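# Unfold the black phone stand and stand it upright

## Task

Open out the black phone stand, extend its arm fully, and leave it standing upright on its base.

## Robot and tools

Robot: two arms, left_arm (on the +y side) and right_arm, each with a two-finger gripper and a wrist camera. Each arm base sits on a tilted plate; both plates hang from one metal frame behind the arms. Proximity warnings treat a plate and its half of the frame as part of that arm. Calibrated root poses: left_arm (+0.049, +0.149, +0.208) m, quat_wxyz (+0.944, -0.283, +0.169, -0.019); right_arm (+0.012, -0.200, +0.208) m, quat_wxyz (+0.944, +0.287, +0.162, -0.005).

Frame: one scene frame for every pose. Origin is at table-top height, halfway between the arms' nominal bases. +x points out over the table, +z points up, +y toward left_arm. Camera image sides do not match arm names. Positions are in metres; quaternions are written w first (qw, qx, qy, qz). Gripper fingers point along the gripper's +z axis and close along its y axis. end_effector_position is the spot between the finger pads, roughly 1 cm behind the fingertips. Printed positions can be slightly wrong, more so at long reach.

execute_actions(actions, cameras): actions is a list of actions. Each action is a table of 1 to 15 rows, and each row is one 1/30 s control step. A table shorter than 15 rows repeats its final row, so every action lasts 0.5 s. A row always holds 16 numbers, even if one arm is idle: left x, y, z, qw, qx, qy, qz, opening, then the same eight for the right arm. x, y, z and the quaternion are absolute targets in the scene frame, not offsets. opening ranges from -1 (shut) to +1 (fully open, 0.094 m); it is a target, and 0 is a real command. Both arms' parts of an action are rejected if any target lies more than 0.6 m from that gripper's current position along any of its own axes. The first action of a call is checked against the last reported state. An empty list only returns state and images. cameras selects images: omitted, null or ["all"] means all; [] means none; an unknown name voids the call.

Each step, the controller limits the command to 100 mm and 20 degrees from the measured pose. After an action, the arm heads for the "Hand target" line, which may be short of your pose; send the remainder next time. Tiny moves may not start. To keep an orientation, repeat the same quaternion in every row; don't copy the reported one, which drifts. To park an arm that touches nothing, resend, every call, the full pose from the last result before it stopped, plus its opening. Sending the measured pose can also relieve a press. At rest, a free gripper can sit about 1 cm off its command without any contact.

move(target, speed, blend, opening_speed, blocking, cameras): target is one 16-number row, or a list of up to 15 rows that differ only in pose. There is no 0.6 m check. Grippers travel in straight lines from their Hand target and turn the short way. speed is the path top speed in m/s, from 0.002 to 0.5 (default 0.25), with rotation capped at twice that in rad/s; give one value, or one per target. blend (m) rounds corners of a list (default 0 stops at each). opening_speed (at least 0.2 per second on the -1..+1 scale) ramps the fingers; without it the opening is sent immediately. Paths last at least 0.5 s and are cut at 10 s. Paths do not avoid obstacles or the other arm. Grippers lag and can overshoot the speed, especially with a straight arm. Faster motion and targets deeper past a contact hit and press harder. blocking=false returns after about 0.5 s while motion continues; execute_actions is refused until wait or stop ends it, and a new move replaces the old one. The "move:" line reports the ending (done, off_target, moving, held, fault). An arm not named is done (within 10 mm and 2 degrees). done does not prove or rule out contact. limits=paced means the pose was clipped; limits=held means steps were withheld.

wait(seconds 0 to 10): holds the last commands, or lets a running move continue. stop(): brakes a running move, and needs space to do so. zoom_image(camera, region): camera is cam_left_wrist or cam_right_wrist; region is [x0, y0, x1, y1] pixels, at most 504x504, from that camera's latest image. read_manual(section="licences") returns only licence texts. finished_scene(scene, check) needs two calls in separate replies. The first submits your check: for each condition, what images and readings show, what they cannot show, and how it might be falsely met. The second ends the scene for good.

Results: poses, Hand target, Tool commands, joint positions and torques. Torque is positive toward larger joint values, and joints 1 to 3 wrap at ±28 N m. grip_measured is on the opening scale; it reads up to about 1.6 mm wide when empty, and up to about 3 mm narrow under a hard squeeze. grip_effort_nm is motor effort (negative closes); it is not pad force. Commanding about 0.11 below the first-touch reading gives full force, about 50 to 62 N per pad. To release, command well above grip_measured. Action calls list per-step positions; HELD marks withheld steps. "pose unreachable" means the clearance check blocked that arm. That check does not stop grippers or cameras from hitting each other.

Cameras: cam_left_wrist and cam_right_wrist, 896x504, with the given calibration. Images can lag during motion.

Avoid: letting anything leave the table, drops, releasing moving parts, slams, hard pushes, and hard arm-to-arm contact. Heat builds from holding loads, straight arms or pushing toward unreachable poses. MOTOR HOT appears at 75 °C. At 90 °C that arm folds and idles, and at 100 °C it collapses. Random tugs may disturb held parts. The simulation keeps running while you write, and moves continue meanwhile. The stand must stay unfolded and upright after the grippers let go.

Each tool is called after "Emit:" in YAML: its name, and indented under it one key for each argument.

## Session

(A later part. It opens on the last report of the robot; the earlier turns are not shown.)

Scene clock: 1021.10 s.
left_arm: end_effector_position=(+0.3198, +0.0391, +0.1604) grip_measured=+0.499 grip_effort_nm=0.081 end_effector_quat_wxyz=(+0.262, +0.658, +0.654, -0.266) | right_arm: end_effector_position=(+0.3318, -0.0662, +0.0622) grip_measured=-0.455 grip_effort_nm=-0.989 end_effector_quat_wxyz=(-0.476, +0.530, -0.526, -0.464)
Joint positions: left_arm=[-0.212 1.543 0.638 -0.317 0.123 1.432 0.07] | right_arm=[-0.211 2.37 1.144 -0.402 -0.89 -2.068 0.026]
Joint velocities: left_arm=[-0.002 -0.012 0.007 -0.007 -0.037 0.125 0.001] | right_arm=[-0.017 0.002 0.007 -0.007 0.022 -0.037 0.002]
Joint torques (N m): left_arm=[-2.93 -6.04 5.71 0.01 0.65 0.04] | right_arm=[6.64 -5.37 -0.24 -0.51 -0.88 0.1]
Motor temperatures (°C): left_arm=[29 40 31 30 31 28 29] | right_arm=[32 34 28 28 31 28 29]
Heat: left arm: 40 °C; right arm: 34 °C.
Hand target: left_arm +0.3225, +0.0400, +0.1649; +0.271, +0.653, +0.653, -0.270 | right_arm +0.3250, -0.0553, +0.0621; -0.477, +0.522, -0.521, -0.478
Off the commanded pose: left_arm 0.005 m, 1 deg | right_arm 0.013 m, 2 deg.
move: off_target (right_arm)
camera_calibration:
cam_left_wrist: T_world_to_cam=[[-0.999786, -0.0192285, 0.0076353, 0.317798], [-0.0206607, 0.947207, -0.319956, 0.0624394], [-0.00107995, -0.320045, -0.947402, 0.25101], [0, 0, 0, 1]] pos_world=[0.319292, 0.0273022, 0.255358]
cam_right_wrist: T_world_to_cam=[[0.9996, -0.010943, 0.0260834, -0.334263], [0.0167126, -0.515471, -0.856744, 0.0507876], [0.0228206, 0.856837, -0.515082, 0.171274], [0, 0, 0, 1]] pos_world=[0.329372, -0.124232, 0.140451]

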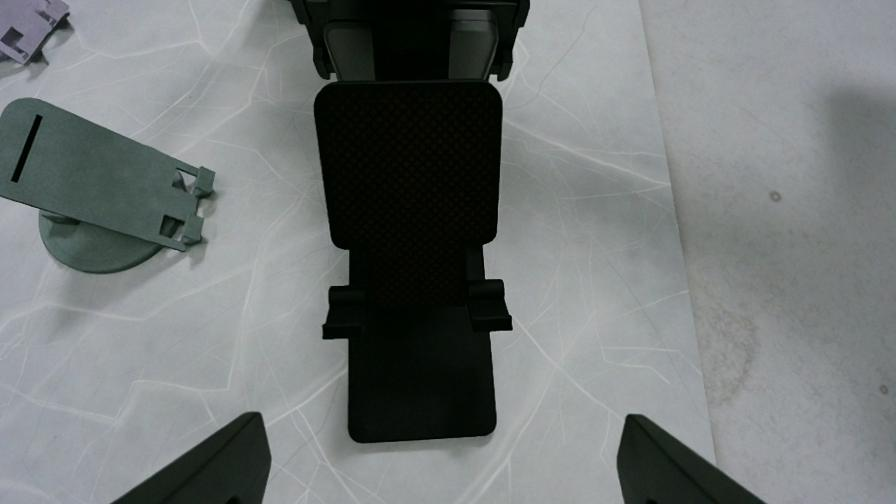

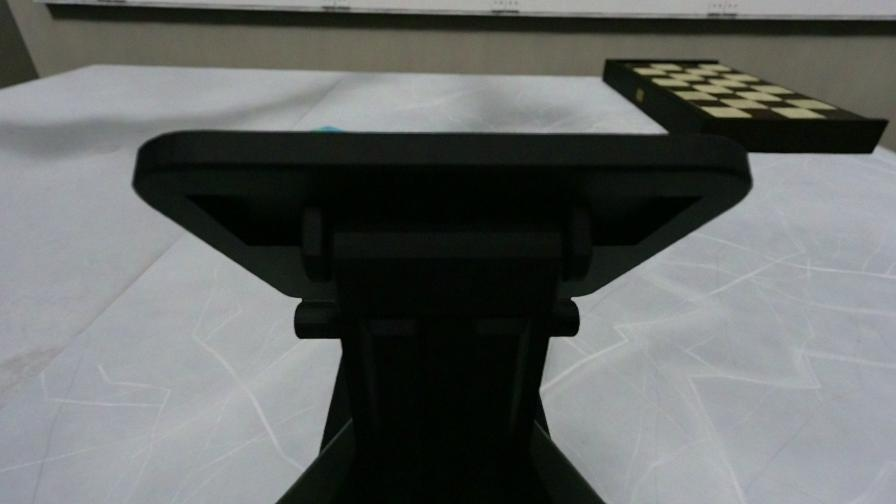

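Emit:
move:
  target:
    - [0.3225,-0.010,0.148,0.2706,0.6533,0.6533,-0.2706,0.5,0.325,-0.055,0.062,0.4777,-0.5213,0.5213,0.4777,-0.7]
    - [0.3225,-0.053,0.102,0.2706,0.6533,0.6533,-0.2706,0.5,0.325,-0.055,0.062,0.4777,-0.5213,0.5213,0.4777,-0.7]
  speed: [0.1,0.05]

Scene clock: 1030.60 s.
left_arm: end_effector_position=(+0.3231, -0.0424, +0.1032) grip_measured=+0.499 grip_effort_nm=0.081 end_effector_quat_wxyz=(+0.268, +0.648, +0.660, -0.268) | right_arm: end_effector_position=(+0.3321, -0.0661, +0.0628) grip_measured=-0.455 grip_effort_nm=-0.984 end_effector_quat_wxyz=(-0.473, +0.525, -0.531, -0.468)
Joint positions: left_arm=[-0.317 1.986 0.672 0.12 0.095 1.315 0.07] | right_arm=[-0.211 2.37 1.144 -0.402 -0.894 -2.05 0.026]
Joint velocities: left_arm=[0.007 0.002 0.007 -0.022 0.007 0.007 0] | right_arm=[0.002 0.017 -0.007 0.051 -0.022 -0.022 0]
Joint torques (N m): left_arm=[-7.21 -3.28 5.15 0.52 0.45 -0.11] | right_arm=[6.58 -5.26 -0.4 -0.51 -0.78 -0.17]
Motor temperatures (°C): left_arm=[29 39 30 30 31 28 29] | right_arm=[32 34 28 28 31 28 30]
Heat: left arm: 39 °C; right arm: 34 °C.
Hand target: left_arm +0.3219, -0.0535, +0.1022; +0.272, +0.653, +0.653, -0.271 | right_arm +0.3250, -0.0553, +0.0621; -0.477, +0.521, -0.521, -0.478
Off the commanded pose: left_arm 0.011 m, 1 deg | right_arm 0.013 m, 2 deg.
move: off_target (left_arm, right_arm)
camera_calibration:
cam_left_wrist: T_world_to_cam=[[-0.999104, -0.04118, 0.00973158, 0.318588], [-0.0420754, 0.942432, -0.33174, 0.129327], [0.0044897, -0.331852, -0.943321, 0.168081], [0, 0, 0, 1]] pos_world=[0.322989, -0.0529843, 0.198357]
cam_right_wrist: T_world_to_cam=[[0.999852, -0.0147734, 0.00884771, -0.333847], [0.0000269637, -0.512454, -0.858715, 0.0571941], [0.0172202, 0.858588, -0.512377, 0.173324], [0, 0, 0, 1]] pos_world=[0.330812, -0.124437, 0.140875]

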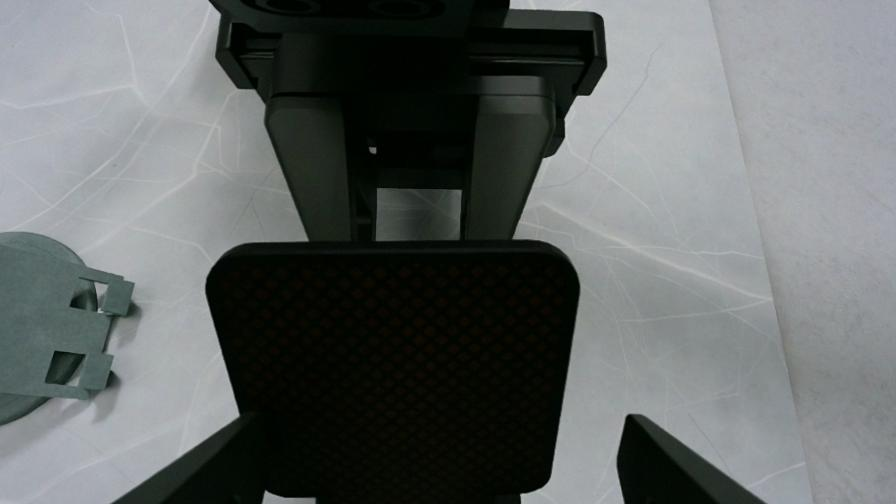

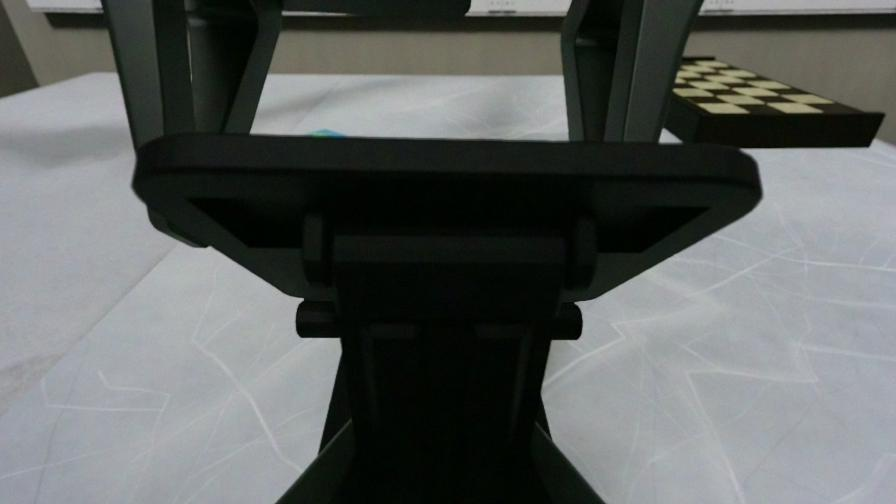

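Emit:
move:
  target:
    - [0.3225,-0.030,0.128,0.2706,0.6533,0.6533,-0.2706,0.5,0.325,-0.055,0.062,0.4777,-0.5213,0.5213,0.4777,-0.7]
    - [0.333,-0.02,0.138,0.2706,0.6533,0.6533,-0.2706,0.5,0.325,-0.055,0.062,0.4777,-0.5213,0.5213,0.4777,-0.7]
  speed: 0.07

Scene clock: 1034.97 s.
left_arm: end_effector_position=(+0.3263, -0.0205, +0.1310) grip_measured=+0.499 grip_effort_nm=0.081 end_effector_quat_wxyz=(+0.260, +0.654, +0.656, -0.271) | right_arm: end_effector_position=(+0.3325, -0.0661, +0.0626) grip_measured=-0.455 grip_effort_nm=-0.984 end_effector_quat_wxyz=(-0.474, +0.525, -0.531, -0.468)
Joint positions: left_arm=[-0.317 1.831 0.681 -0.066 0.093 1.324 0.07] | right_arm=[-0.211 2.37 1.144 -0.4 -0.894 -2.049 0.026]
Joint velocities: left_arm=[-0.012 -0.007 -0.027 -0.007 -0.007 -0.037 0] | right_arm=[-0.012 -0.012 -0.002 -0.022 -0.051 -0.081 -0.001]
Joint torques (N m): left_arm=[-4.72 -7.38 5.9 0.07 0.55 0.04] | right_arm=[6.52 -5.37 -0.39 -0.55 -0.83 -0.13]
Motor temperatures (°C): left_arm=[30 39 30 30 31 28 28] | right_arm=[32 34 28 28 31 28 30]
Heat: left arm: 39 °C; right arm: 34 °C.
Hand target: left_arm +0.3331, -0.0199, +0.1382; +0.271, +0.653, +0.653, -0.270 | right_arm +0.3250, -0.0553, +0.0621; -0.477, +0.521, -0.521, -0.478
Off the commanded pose: left_arm 0.010 m, 1 deg | right_arm 0.013 m, 2 deg.
move: off_target (right_arm)
camera_calibration:
cam_left_wrist: T_world_to_cam=[[-0.999577, -0.0221726, 0.0187969, 0.321783], [-0.0270721, 0.945593, -0.324225, 0.112171], [-0.0105853, -0.324597, -0.945793, 0.206884], [0, 0, 0, 1]] pos_world=[0.326874, -0.0317797, 0.22599]
cam_right_wrist: T_world_to_cam=[[0.99982, -0.0160925, 0.0100283, -0.334398], [0.000358482, -0.512742, -0.858543, 0.0569315], [0.018958, 0.858392, -0.512644, 0.172693], [0, 0, 0, 1]] pos_world=[0.331043, -0.124428, 0.140761]

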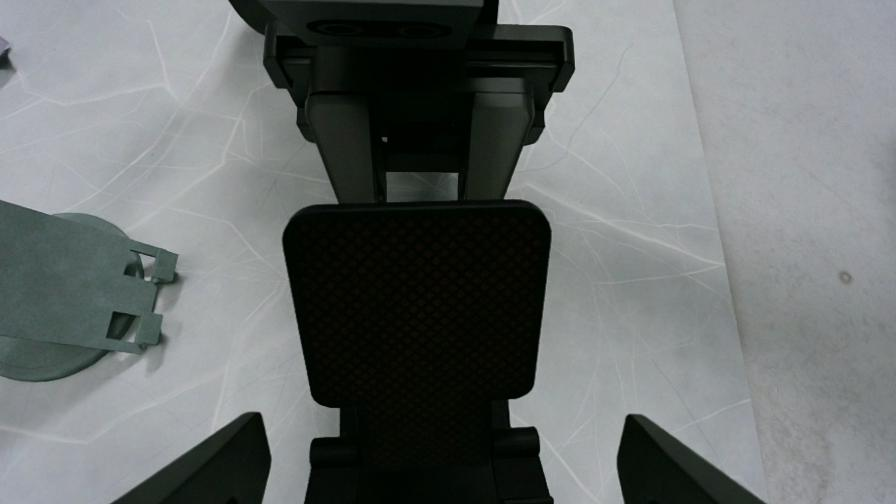

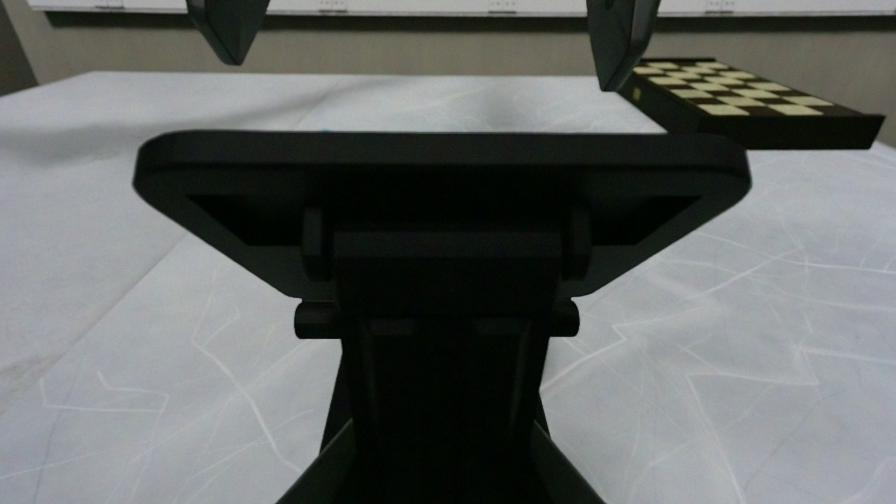

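Emit:
move:
  target:
    - [0.340,-0.025,0.133,0.2706,0.6533,0.6533,-0.2706,0.65,0.325,-0.055,0.062,0.4777,-0.5213,0.5213,0.4777,-0.7]
  speed: 0.05
  cameras: ["cam_right_wrist"]

Emit:
move:
  target:
    - [0.340,-0.055,0.102,0.2706,0.6533,0.6533,-0.2706,0.65,0.325,-0.055,0.062,0.4777,-0.5213,0.5213,0.4777,-0.7]
  speed: 0.04

Scene clock: 1038.87 s.
left_arm: end_effector_position=(+0.3412, -0.0215, +0.1354) grip_measured=+0.649 grip_effort_nm=0.081 end_effector_quat_wxyz=(+0.273, +0.651, +0.658, -0.263) | right_arm: end_effector_position=(+0.3326, -0.0661, +0.0626) grip_measured=-0.455 grip_effort_nm=-0.974 end_effector_quat_wxyz=(-0.474, +0.525, -0.531, -0.468)
Joint positions: left_arm=[-0.317 1.831 0.713 -0.068 0.093 1.326 0.077] | right_arm=[-0.211 2.37 1.144 -0.4 -0.894 -2.049 0.026]
Joint velocities: left_arm=[-0.012 0.017 -0.002 -0.022 0.022 -0.007 0.001] | right_arm=[0.002 -0.002 0.002 0.022 -0.051 -0.022 0]
Joint torques (N m): left_arm=[-4.77 -4.31 5.89 0.23 0.54 0.03] | right_arm=[6.79 -5.39 -0.55 -0.49 -0.81 -0.13]
Motor temperatures (°C): left_arm=[30 39 30 30 31 28 28] | right_arm=[32 34 28 28 31 28 30]
Heat: left arm: 39 °C; right arm: 34 °C.
Hand target: left_arm +0.3399, -0.0249, +0.1331; +0.271, +0.653, +0.654, -0.270 | right_arm +0.3250, -0.0553, +0.0621; -0.477, +0.521, -0.522, -0.478
Off the commanded pose: left_arm 0.004 m, 1 deg | right_arm 0.013 m, 2 deg.
move: off_target (right_arm)
camera_calibration:
cam_right_wrist: T_world_to_cam=[[0.999814, -0.0162681, 0.0103483, -0.334489], [0.000541041, -0.51284, -0.858484, 0.0568311], [0.019273, 0.85833, -0.512736, 0.172576], [0, 0, 0, 1]] pos_world=[0.33107, -0.124423, 0.140736]
Images, in order (width x height): cam_right_wrist 896x504.

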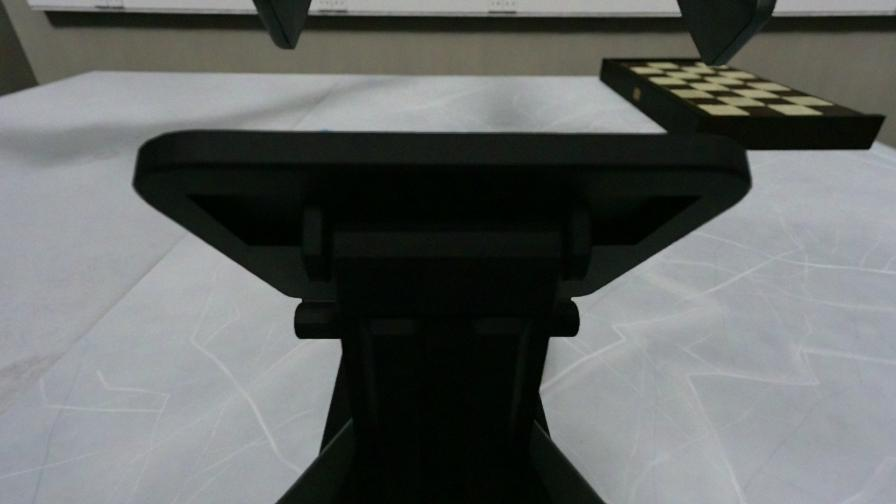

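Scene clock: 1040.27 s.
left_arm: end_effector_position=(+0.3380, -0.0467, +0.1030) grip_measured=+0.649 grip_effort_nm=0.076 end_effector_quat_wxyz=(+0.265, +0.654, +0.656, -0.268) | right_arm: end_effector_position=(+0.3325, -0.0662, +0.0623) grip_measured=-0.455 grip_effort_nm=-0.984 end_effector_quat_wxyz=(-0.475, +0.527, -0.529, -0.465)
Joint positions: left_arm=[-0.317 2.014 0.75 0.058 0.093 1.325 0.077] | right_arm=[-0.211 2.37 1.144 -0.399 -0.892 -2.057 0.026]
Joint velocities: left_arm=[-0.002 -0.007 0.022 -0.066 0.022 -0.066 0] | right_arm=[-0.002 -0.002 0.002 0.051 -0.081 0.022 0]
Joint torques (N m): left_arm=[-6.32 -4.4 5.29 0.5 0.49 -0.06] | right_arm=[6.57 -5.33 -0.44 -0.58 -0.85 -0.04]
Motor temperatures (°C): left_arm=[30 39 30 30 31 28 28] | right_arm=[32 34 28 28 31 28 30]
Heat: left arm: 39 °C; right arm: 34 °C.
Hand target: left_arm +0.3395, -0.0550, +0.1019; +0.271, +0.653, +0.653, -0.271 | right_arm +0.3250, -0.0553, +0.0620; -0.477, +0.522, -0.521, -0.478
Off the commanded pose: left_arm 0.009 m, 1 deg | right_arm 0.013 m, 2 deg.
move: off_target (right_arm)
camera_calibration:
cam_left_wrist: T_world_to_cam=[[-0.999571, -0.0277123, 0.00950598, 0.334099], [-0.0292972, 0.944458, -0.327325, 0.129273], [0.0000929229, -0.327463, -0.944864, 0.168169], [0, 0, 0, 1]] pos_world=[0.337728, -0.057765, 0.198035]
cam_right_wrist: T_world_to_cam=[[0.999734, -0.0147164, 0.0177729, -0.334724], [0.00767099, -0.514459, -0.857481, 0.0539874], [0.0217624, 0.857389, -0.514209, 0.171641], [0, 0, 0, 1]] pos_world=[0.330485, -0.124315, 0.140502]

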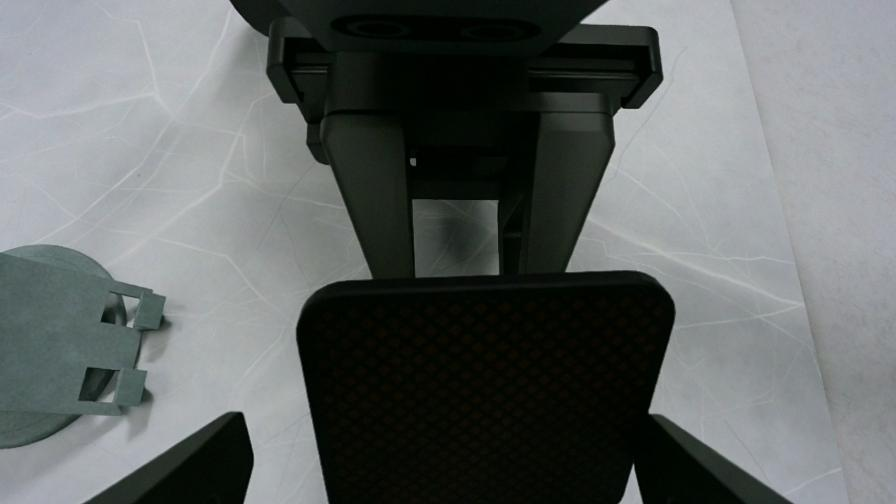

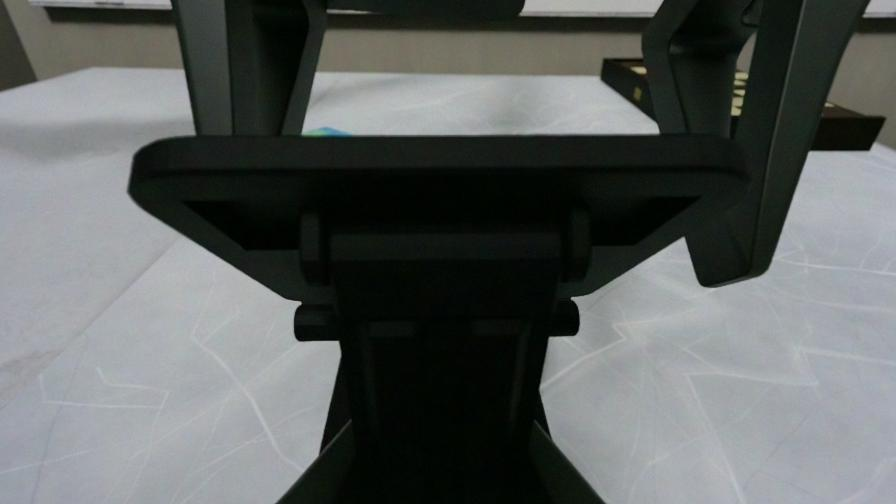

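Emit:
move:
  target:
    - [0.340,-0.028,0.130,0.2706,0.6533,0.6533,-0.2706,0.65,0.325,-0.055,0.062,0.4777,-0.5213,0.5213,0.4777,-0.7]
    - [0.331,-0.025,0.133,0.2706,0.6533,0.6533,-0.2706,0.65,0.325,-0.055,0.062,0.4777,-0.5213,0.5213,0.4777,-0.7]
  speed: 0.05

Scene clock: 1045.00 s.
left_arm: end_effector_position=(+0.3330, -0.0257, +0.1271) grip_measured=+0.649 grip_effort_nm=0.076 end_effector_quat_wxyz=(+0.266, +0.653, +0.657, -0.267) | right_arm: end_effector_position=(+0.3325, -0.0662, +0.0623) grip_measured=-0.455 grip_effort_nm=-0.989 end_effector_quat_wxyz=(-0.475, +0.528, -0.529, -0.465)
Joint positions: left_arm=[-0.317 1.864 0.697 -0.034 0.093 1.325 0.077] | right_arm=[-0.211 2.37 1.144 -0.399 -0.892 -2.058 0.026]
Joint velocities: left_arm=[0.007 0.007 -0.002 0.051 0.022 0.066 -0.001] | right_arm=[0.002 0.002 -0.007 0.037 -0.022 0.007 0.001]
Joint torques (N m): left_arm=[-5.37 -7.92 3.64 0.08 0.53 -0.02] | right_arm=[6.78 -5.44 -0.43 -0.59 -0.89 -0.03]
Motor temperatures (°C): left_arm=[30 39 30 30 31 28 28] | right_arm=[32 34 28 28 31 28 31]
Heat: left arm: 39 °C; right arm: 34 °C.
Hand target: left_arm +0.3313, -0.0250, +0.1330; +0.271, +0.653, +0.653, -0.270 | right_arm +0.3250, -0.0553, +0.0621; -0.477, +0.521, -0.522, -0.478
Off the commanded pose: left_arm 0.006 m, 1 deg | right_arm 0.013 m, 2 deg.
move: off_target (right_arm)
camera_calibration:
cam_left_wrist: T_world_to_cam=[[-0.999522, -0.0302596, 0.00636022, 0.329743], [-0.0306698, 0.944055, -0.328358, 0.117775], [0.00393159, -0.328396, -0.944532, 0.196495], [0, 0, 0, 1]] pos_world=[0.332425, -0.0366801, 0.222171]
cam_right_wrist: T_world_to_cam=[[0.999715, -0.0145838, 0.0189094, -0.334779], [0.00871372, -0.514469, -0.857465, 0.0536391], [0.0222334, 0.857385, -0.514195, 0.171484], [0, 0, 0, 1]] pos_world=[0.330404, -0.124314, 0.1405]

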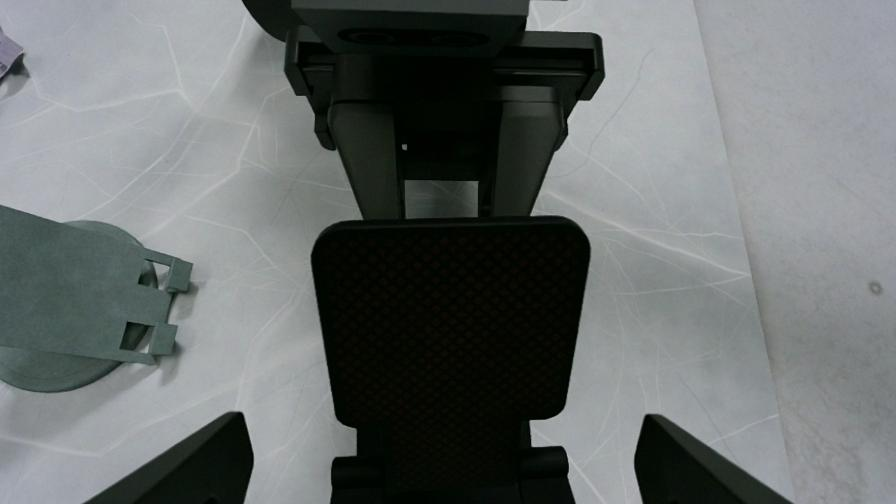

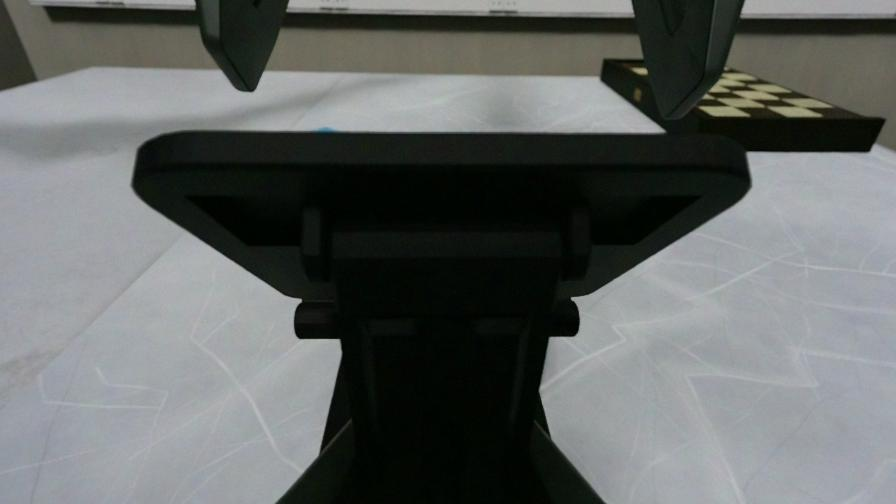

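Emit:
move:
  target:
    - [0.328,-0.025,0.131,0.2706,0.6533,0.6533,-0.2706,0.65,0.325,-0.055,0.062,0.4777,-0.5213,0.5213,0.4777,-0.7]
    - [0.3275,-0.055,0.102,0.2706,0.6533,0.6533,-0.2706,0.65,0.325,-0.055,0.062,0.4777,-0.5213,0.5213,0.4777,-0.7]
  speed: 0.04

Scene clock: 1050.27 s.
left_arm: end_effector_position=(+0.3295, -0.0460, +0.1004) grip_measured=+0.649 grip_effort_nm=0.076 end_effector_quat_wxyz=(+0.269, +0.649, +0.660, -0.266) | right_arm: end_effector_position=(+0.3325, -0.0662, +0.0622) grip_measured=-0.455 grip_effort_nm=-0.984 end_effector_quat_wxyz=(-0.475, +0.528, -0.529, -0.465)
Joint positions: left_arm=[-0.317 2.011 0.7 0.12 0.093 1.316 0.077] | right_arm=[-0.211 2.37 1.144 -0.399 -0.892 -2.058 0.026]
Joint velocities: left_arm=[0.007 -0.002 -0.017 -0.139 -0.022 0.037 -0.001] | right_arm=[0.007 -0.007 -0.012 -0.066 -0.022 -0.037 0.001]
Joint torques (N m): left_arm=[-7.36 -4.64 4.89 0.33 0.48 -0.09] | right_arm=[6.58 -5.23 -0.28 -0.59 -0.82 -0.03]
Motor temperatures (°C): left_arm=[30 38 30 30 31 28 28] | right_arm=[32 34 28 28 31 28 31]
Heat: left arm: 38 °C; right arm: 34 °C.
Hand target: left_arm +0.3270, -0.0550, +0.1019; +0.271, +0.653, +0.653, -0.271 | right_arm +0.3250, -0.0553, +0.0621; -0.477, +0.521, -0.521, -0.478
Off the commanded pose: left_arm 0.009 m, 1 deg | right_arm 0.013 m, 2 deg.
move: off_target (right_arm)
camera_calibration:
cam_left_wrist: T_world_to_cam=[[-0.999066, -0.0428895, 0.00526899, 0.325229], [-0.0422214, 0.942925, -0.330319, 0.132019], [0.00919895, -0.330233, -0.943855, 0.162783], [0, 0, 0, 1]] pos_world=[0.329002, -0.0567791, 0.195539]
cam_right_wrist: T_world_to_cam=[[0.999706, -0.0147585, 0.0192293, -0.334869], [0.00889563, -0.514568, -0.857403, 0.0535381], [0.0225487, 0.857323, -0.514286, 0.171366], [0, 0, 0, 1]] pos_world=[0.33043, -0.124309, 0.140474]

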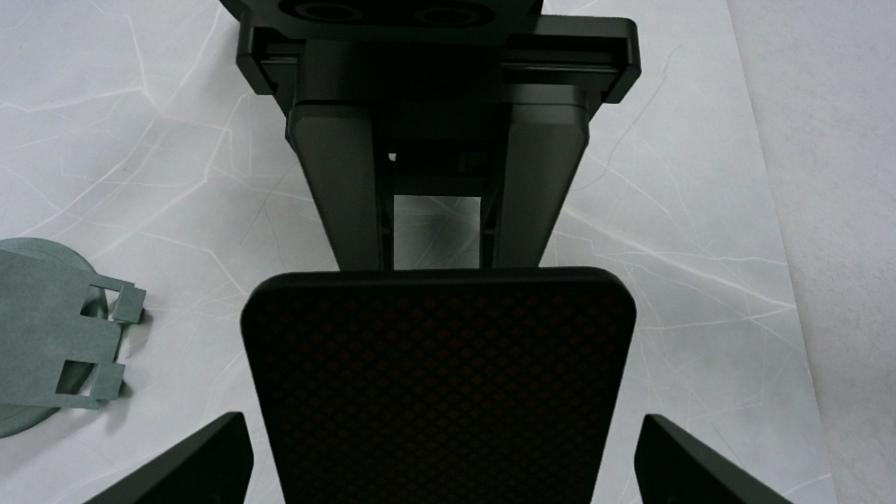

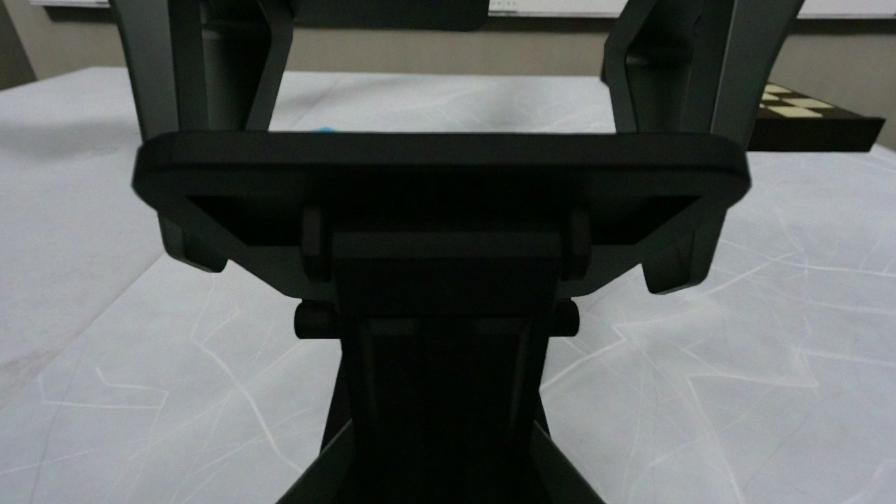

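Emit:
move:
  target:
    - [0.328,-0.064,0.109,0.2706,0.6533,0.6533,-0.2706,0.65,0.325,-0.055,0.062,0.4777,-0.5213,0.5213,0.4777,-0.8]
  speed: 0.04
  cameras: []

Emit:
move:
  target:
    - [0.328,-0.064,0.109,0.2706,0.6533,0.6533,-0.2706,0.14,0.325,-0.055,0.062,0.4777,-0.5213,0.5213,0.4777,-0.8]
  opening_speed: 0.3

Scene clock: 1054.00 s.
left_arm: end_effector_position=(+0.3338, -0.0549, +0.1086) grip_measured=+0.649 grip_effort_nm=0.076 end_effector_quat_wxyz=(+0.275, +0.646, +0.661, -0.263) | right_arm: end_effector_position=(+0.3325, -0.0662, +0.0622) grip_measured=-0.455 grip_effort_nm=-0.979 end_effector_quat_wxyz=(-0.475, +0.528, -0.529, -0.465)
Joint positions: left_arm=[-0.354 2.011 0.715 0.121 0.08 1.281 0.077] | right_arm=[-0.211 2.37 1.144 -0.399 -0.892 -2.058 0.026]
Joint velocities: left_arm=[-0.012 0.002 -0.012 -0.007 -0.007 -0.066 0] | right_arm=[0.007 0.002 -0.007 0.022 -0.007 -0.007 -0.001]
Joint torques (N m): left_arm=[-7.47 -4.52 5.2 0.29 0.48 -0.11] | right_arm=[6.5 -5.5 -0.39 -0.53 -0.82 0.01]
Motor temperatures (°C): left_arm=[30 38 30 30 31 28 28] | right_arm=[32 34 27 28 31 28 31]
Heat: left arm: 38 °C; right arm: 34 °C.
Hand target: left_arm +0.3279, -0.0639, +0.1093; +0.271, +0.653, +0.653, -0.271 | right_arm +0.3250, -0.0553, +0.0621; -0.477, +0.521, -0.521, -0.478
Off the commanded pose: left_arm 0.011 m, 2 deg | right_arm 0.013 m, 2 deg.
move: off_target (left_arm, right_arm)
No camera images: "cameras" was empty.

Scene clock: 1055.90 s.
left_arm: end_effector_position=(+0.3329, -0.0547, +0.1084) grip_measured=+0.301 grip_effort_nm=-1.009 end_effector_quat_wxyz=(+0.273, +0.647, +0.661, -0.264) | right_arm: end_effector_position=(+0.3327, -0.0661, +0.0625) grip_measured=-0.455 grip_effort_nm=-0.984 end_effector_quat_wxyz=(-0.476, +0.527, -0.529, -0.465)
Joint positions: left_arm=[-0.354 2.011 0.715 0.117 0.079 1.28 0.061] | right_arm=[-0.211 2.37 1.144 -0.399 -0.894 -2.058 0.026]
Joint velocities: left_arm=[0.007 -0.002 -0.022 0.007 0.095 0.037 -0.001] | right_arm=[-0.002 0.002 0.007 0.007 -0.037 -0.022 0]
Joint torques (N m): left_arm=[-7.5 -4.42 5.18 0.31 0.47 -0.1] | right_arm=[6.52 -5.45 -0.51 -0.59 -0.81 -0.06]
Motor temperatures (°C): left_arm=[30 38 30 30 31 28 28] | right_arm=[32 34 27 28 31 28 31]
Heat: left arm: 38 °C; right arm: 34 °C.
Hand target: left_arm +0.3278, -0.0638, +0.1091; +0.271, +0.653, +0.653, -0.271 | right_arm +0.3250, -0.0553, +0.0622; -0.477, +0.521, -0.521, -0.478
Off the commanded pose: left_arm 0.011 m, 1 deg | right_arm 0.014 m, 2 deg.
move: off_target (left_arm, right_arm)
camera_calibration:
cam_left_wrist: T_world_to_cam=[[-0.998763, -0.0497304, -0.0001409, 0.328293], [-0.0468393, 0.941645, -0.333334, 0.144765], [0.0167095, -0.332915, -0.942809, 0.164644], [0, 0, 0, 1]] pos_world=[0.331916, -0.0651784, 0.203529]
cam_right_wrist: T_world_to_cam=[[0.999691, -0.0156609, 0.0193252, -0.335091], [0.00855297, -0.513123, -0.858272, 0.0540747], [0.0233575, 0.858172, -0.512831, 0.171185], [0, 0, 0, 1]] pos_world=[0.330527, -0.124407, 0.140675]

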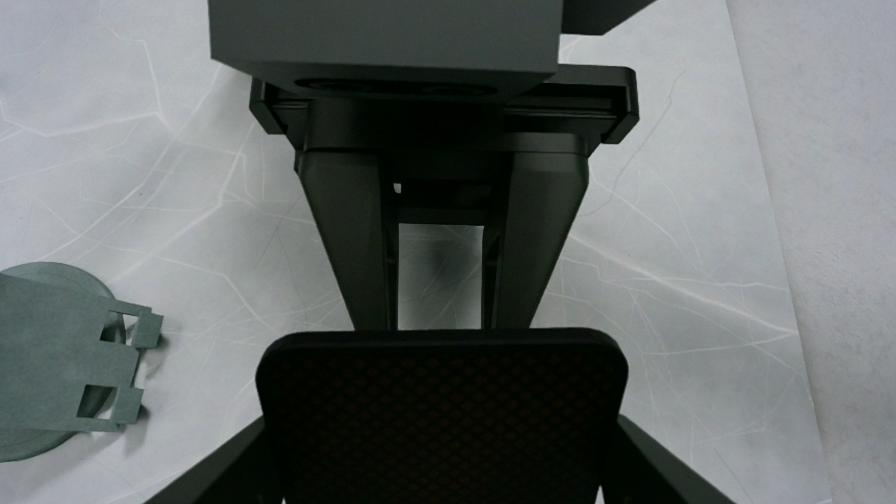

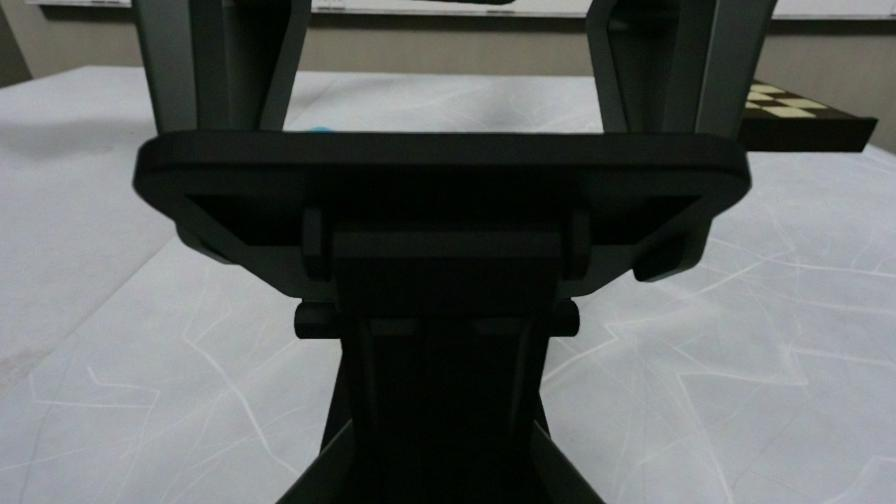

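Emit:
move:
  target:
    - [0.328,-0.060,0.135,0.2706,0.6533,0.6533,-0.2706,0.14,0.325,-0.055,0.054,0.4777,-0.5213,0.5213,0.4777,-0.8]
  speed: 0.03

Scene clock: 1059.33 s.
left_arm: end_effector_position=(+0.3310, -0.0520, +0.1160) grip_measured=+0.300 grip_effort_nm=-1.013 end_effector_quat_wxyz=(+0.259, +0.651, +0.668, -0.251) | right_arm: end_effector_position=(+0.3338, -0.0621, +0.0678) grip_measured=-0.455 grip_effort_nm=-0.989 end_effector_quat_wxyz=(-0.487, +0.518, -0.520, -0.472)
Joint positions: left_arm=[-0.389 1.976 0.715 0.071 0.027 1.243 0.061] | right_arm=[-0.204 2.38 1.15 -0.406 -0.928 -2.065 0.026]
Joint velocities: left_arm=[-0.002 -0.007 -0.037 0.081 -0.051 -0.022 -0.001] | right_arm=[0.007 0.002 -0.012 0.022 -0.007 -0.11 0]
Joint torques (N m): left_arm=[-8.27 -8.95 4.86 -0.06 0.82 -0.14] | right_arm=[4.94 -3.93 0.84 -0.54 -0.41 -0.13]
Motor temperatures (°C): left_arm=[30 38 30 30 31 28 29] | right_arm=[32 34 27 28 31 28 31]
Heat: left arm: 38 °C; right arm: 34 °C.
Hand target: left_arm +0.3279, -0.0602, +0.1344; +0.271, +0.653, +0.653, -0.271 | right_arm +0.3250, -0.0553, +0.0546; +0.478, -0.521, +0.521, +0.478
Off the commanded pose: left_arm 0.021 m, 3 deg | right_arm 0.018 m, 1 deg.
move: off_target (left_arm, right_arm)
camera_calibration:
cam_left_wrist: T_world_to_cam=[[-0.998631, -0.0522661, 0.00216058, 0.326076], [-0.0505848, 0.954335, -0.294424, 0.142043], [0.0133265, -0.294131, -0.955672, 0.177392], [0, 0, 0, 1]] pos_world=[0.330451, -0.0663378, 0.210645]
cam_right_wrist: T_world_to_cam=[[0.999537, -0.0204776, 0.0224909, -0.336717], [0.00981248, -0.482806, -0.875672, 0.0632692], [0.0287904, 0.875488, -0.482382, 0.16761], [0, 0, 0, 1]] pos_world=[0.331115, -0.123089, 0.143828]

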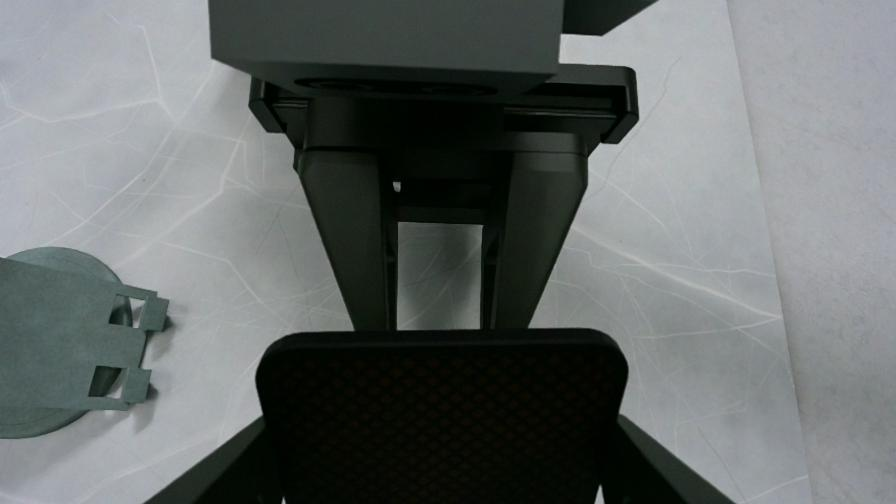

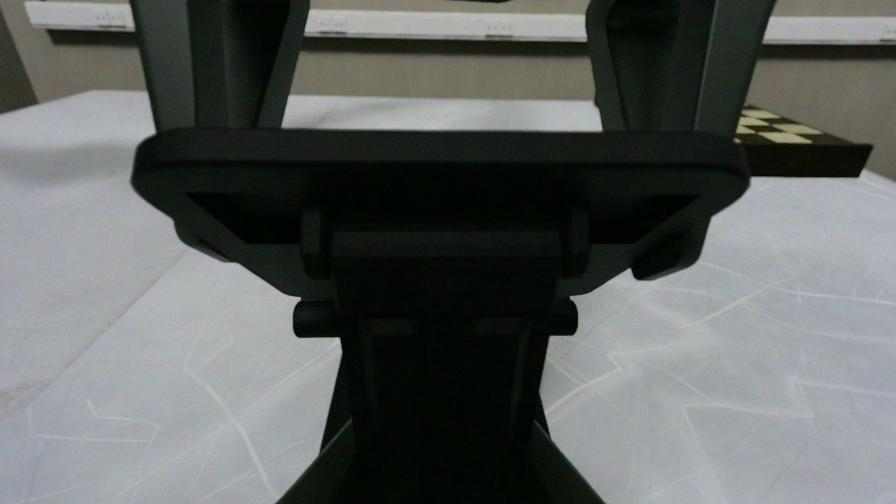

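Emit:
move:
  target:
    - [0.328,-0.058,0.160,0.2706,0.6533,0.6533,-0.2706,0.14,0.325,-0.057,0.042,0.4777,-0.5213,0.5213,0.4777,-0.85]
  speed: 0.03

Scene clock: 1062.20 s.
left_arm: end_effector_position=(+0.3307, -0.0486, +0.1320) grip_measured=+0.300 grip_effort_nm=-1.013 end_effector_quat_wxyz=(+0.251, +0.652, +0.674, -0.242) | right_arm: end_effector_position=(+0.3334, -0.0569, +0.0782) grip_measured=-0.455 grip_effort_nm=-0.994 end_effector_quat_wxyz=(-0.500, +0.506, -0.506, -0.488)
Joint positions: left_arm=[-0.433 1.914 0.715 0.006 -0.016 1.198 0.061] | right_arm=[-0.191 2.392 1.162 -0.439 -0.976 -2.084 0.026]
Joint velocities: left_arm=[-0.007 0.002 0.002 -0.007 -0.081 0.11 -0.001] | right_arm=[-0.017 0.002 -0.007 -0.007 0.007 0.022 0]
Joint torques (N m): left_arm=[-8.77 -10.24 5.98 -0.2 1.07 -0.16] | right_arm=[2.25 -3.15 1.37 -0.3 0.11 -0.07]
Motor temperatures (°C): left_arm=[31 39 30 30 31 28 29] | right_arm=[32 34 27 28 31 28 31]
Heat: left arm: 39 °C; right arm: 34 °C.
Hand target: left_arm +0.3278, -0.0583, +0.1586; +0.272, +0.653, +0.653, -0.270 | right_arm +0.3240, -0.0582, +0.0448; +0.475, -0.519, +0.527, +0.476
Off the commanded pose: left_arm 0.030 m, 5 deg | right_arm 0.037 m, 4 deg.
joint sent to its limit (right arm) — joint 6 (wrist roll), lower limit. The joint targets still meet the commanded pose.
move: off_target (left_arm, right_arm)
camera_calibration:
cam_left_wrist: T_world_to_cam=[[-0.998194, -0.0600701, 0.000333476, 0.325641], [-0.0579367, 0.961248, -0.26953, 0.143034], [0.0158701, -0.269063, -0.962992, 0.195017], [0, 0, 0, 1]] pos_world=[0.330245, -0.0654579, 0.226243]
cam_right_wrist: T_world_to_cam=[[0.999608, -0.0175116, 0.021835, -0.336273], [0.012081, -0.433762, -0.900946, 0.0789296], [0.0252482, 0.900857, -0.433381, 0.166832], [0, 0, 0, 1]] pos_world=[0.330976, -0.121944, 0.150755]

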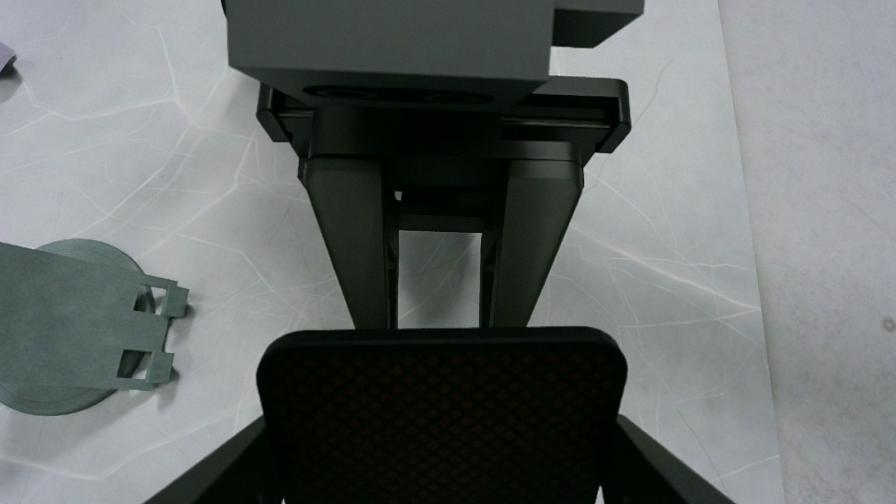

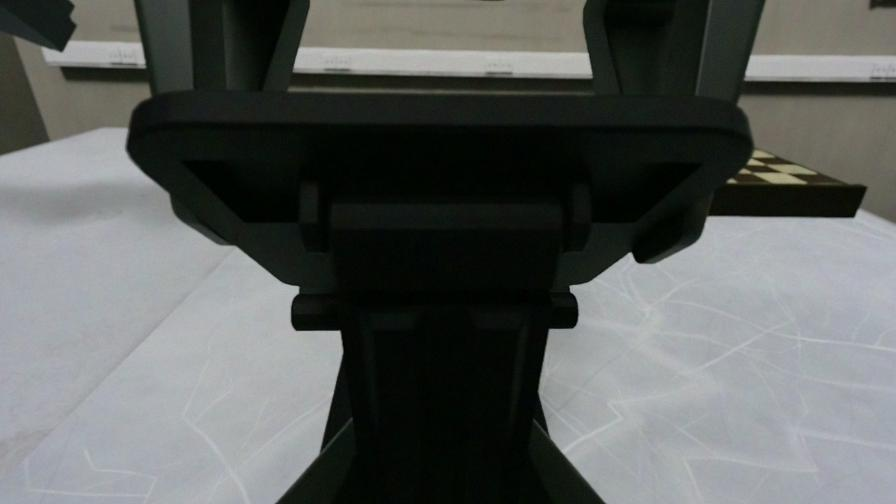

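Emit:
move:
  target:
    - [0.328,-0.056,0.190,0.2706,0.6533,0.6533,-0.2706,0.14,0.325,-0.057,0.055,0.4777,-0.5213,0.5213,0.4777,-0.85]
  speed: 0.03

Scene clock: 1065.03 s.
left_arm: end_effector_position=(+0.3265, -0.0482, +0.1603) grip_measured=+0.300 grip_effort_nm=-1.013 end_effector_quat_wxyz=(+0.247, +0.651, +0.674, -0.247) | right_arm: end_effector_position=(+0.3282, -0.0542, +0.0825) grip_measured=-0.455 grip_effort_nm=-0.989 end_effector_quat_wxyz=(-0.497, +0.501, -0.503, -0.498)
Joint positions: left_arm=[-0.497 1.827 0.728 -0.106 -0.032 1.132 0.061] | right_arm=[-0.185 2.392 1.153 -0.454 -0.983 -2.086 0.026]
Joint velocities: left_arm=[-0.002 -0.002 -0.027 0.007 -0.007 -0.037 0] | right_arm=[-0.007 -0.012 0.007 0.007 -0.007 -0.037 0]
Joint torques (N m): left_arm=[-8.47 -9.99 7.8 -0.12 0.96 -0.05] | right_arm=[3.15 -5.24 0.5 -0.27 0.11 0.01]
Motor temperatures (°C): left_arm=[31 39 30 30 31 28 29] | right_arm=[32 34 27 28 31 28 31]
Heat: left arm: 39 °C; right arm: 34 °C.
Hand target: left_arm +0.3278, -0.0565, +0.1889; +0.272, +0.653, +0.653, -0.270 | right_arm +0.3247, -0.0580, +0.0564; +0.477, -0.521, +0.521, +0.478
Off the commanded pose: left_arm 0.031 m, 5 deg | right_arm 0.028 m, 4 deg.
move: off_target (left_arm, right_arm)
camera_calibration:
cam_left_wrist: T_world_to_cam=[[-0.998298, -0.056394, 0.0148573, 0.319345], [-0.0583097, 0.960837, -0.270912, 0.150342], [0.0010023, -0.271317, -0.96249, 0.22713], [0, 0, 0, 1]] pos_world=[0.32734, -0.0648206, 0.254594]
cam_right_wrist: T_world_to_cam=[[0.999964, -0.00545971, 0.00645276, -0.329263], [0.00356265, -0.420047, -0.907496, 0.0880701], [0.00766512, 0.907486, -0.420012, 0.171447], [0, 0, 0, 1]] pos_world=[0.327623, -0.12039, 0.154058]

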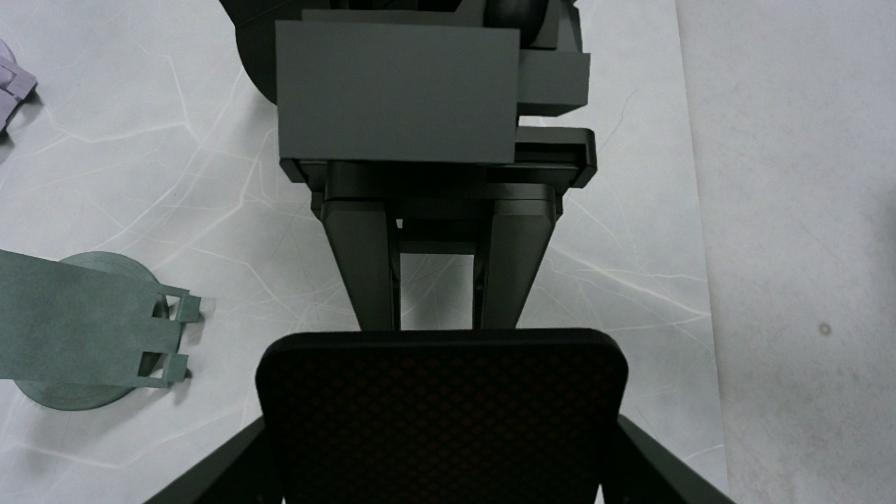

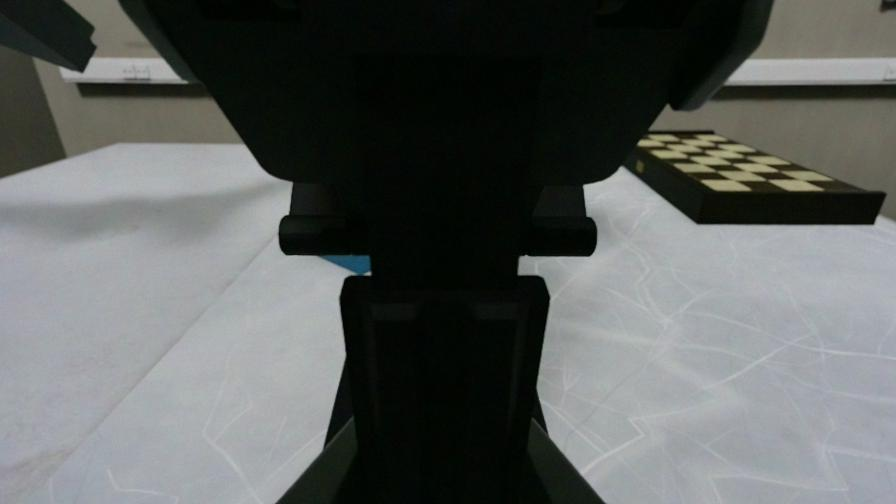

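Emit:
move:
  target:
    - [0.328,-0.056,0.210,0.2706,0.6533,0.6533,-0.2706,0.14,0.325,-0.057,0.062,0.4777,-0.5213,0.5213,0.4777,-0.85]
  speed: 0.03

Scene clock: 1067.57 s.
left_arm: end_effector_position=(+0.3226, -0.0479, +0.1777) grip_measured=+0.300 grip_effort_nm=-1.013 end_effector_quat_wxyz=(+0.239, +0.651, +0.675, -0.251) | right_arm: end_effector_position=(+0.3224, -0.0519, +0.0857) grip_measured=-0.455 grip_effort_nm=-0.984 end_effector_quat_wxyz=(-0.495, +0.496, -0.502, -0.507)
Joint positions: left_arm=[-0.54 1.781 0.746 -0.188 -0.046 1.084 0.061] | right_arm=[-0.182 2.392 1.136 -0.455 -0.992 -2.083 0.026]
Joint velocities: left_arm=[0.017 0.002 -0.012 -0.037 0.066 0.037 -0.001] | right_arm=[0.012 -0.022 -0.022 -0.051 -0.022 0.007 -0.001]
Joint torques (N m): left_arm=[-8.47 -9.89 8.94 -0.01 0.96 0.03] | right_arm=[3.54 -7.1 0.35 -0.25 0.2 0.07]
Motor temperatures (°C): left_arm=[31 40 31 30 31 28 29] | right_arm=[32 35 27 28 30 28 31]
Heat: left arm: 40 °C; right arm: 35 °C.
Hand target: left_arm +0.3274, -0.0563, +0.2088; +0.272, +0.653, +0.653, -0.271 | right_arm +0.3252, -0.0582, +0.0630; +0.478, -0.521, +0.521, +0.479
Off the commanded pose: left_arm 0.034 m, 5 deg | right_arm 0.024 m, 5 deg.
move: off_target (left_arm, right_arm)
camera_calibration:
cam_left_wrist: T_world_to_cam=[[-0.998234, -0.0517204, 0.0292183, 0.312856], [-0.0576258, 0.962542, -0.264939, 0.153304], [-0.0144211, -0.266155, -0.963822, 0.249373], [0, 0, 0, 1]] pos_world=[0.324734, -0.0650085, 0.271826]
cam_right_wrist: T_world_to_cam=[[0.999957, 0.000876128, -0.00921985, -0.321791], [-0.00806237, -0.407549, -0.913148, 0.0968964], [-0.00455758, 0.913183, -0.407525, 0.173927], [0, 0, 0, 1]] pos_world=[0.323351, -0.119055, 0.156393]

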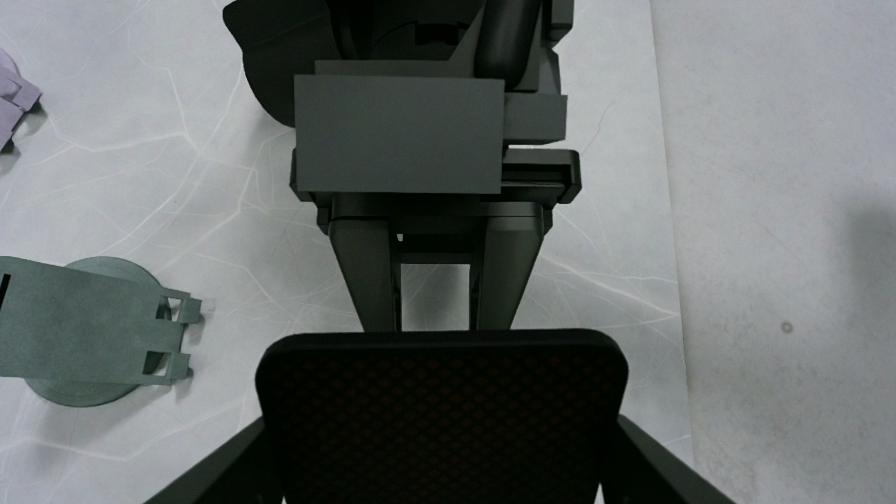

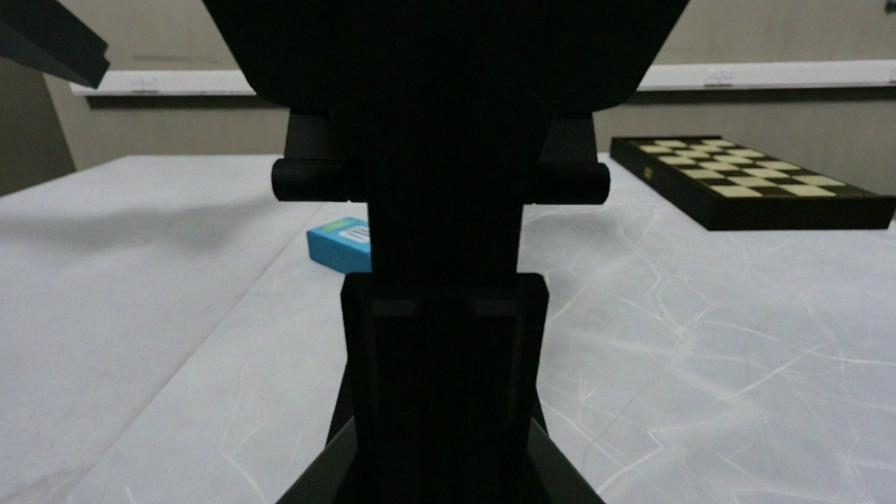

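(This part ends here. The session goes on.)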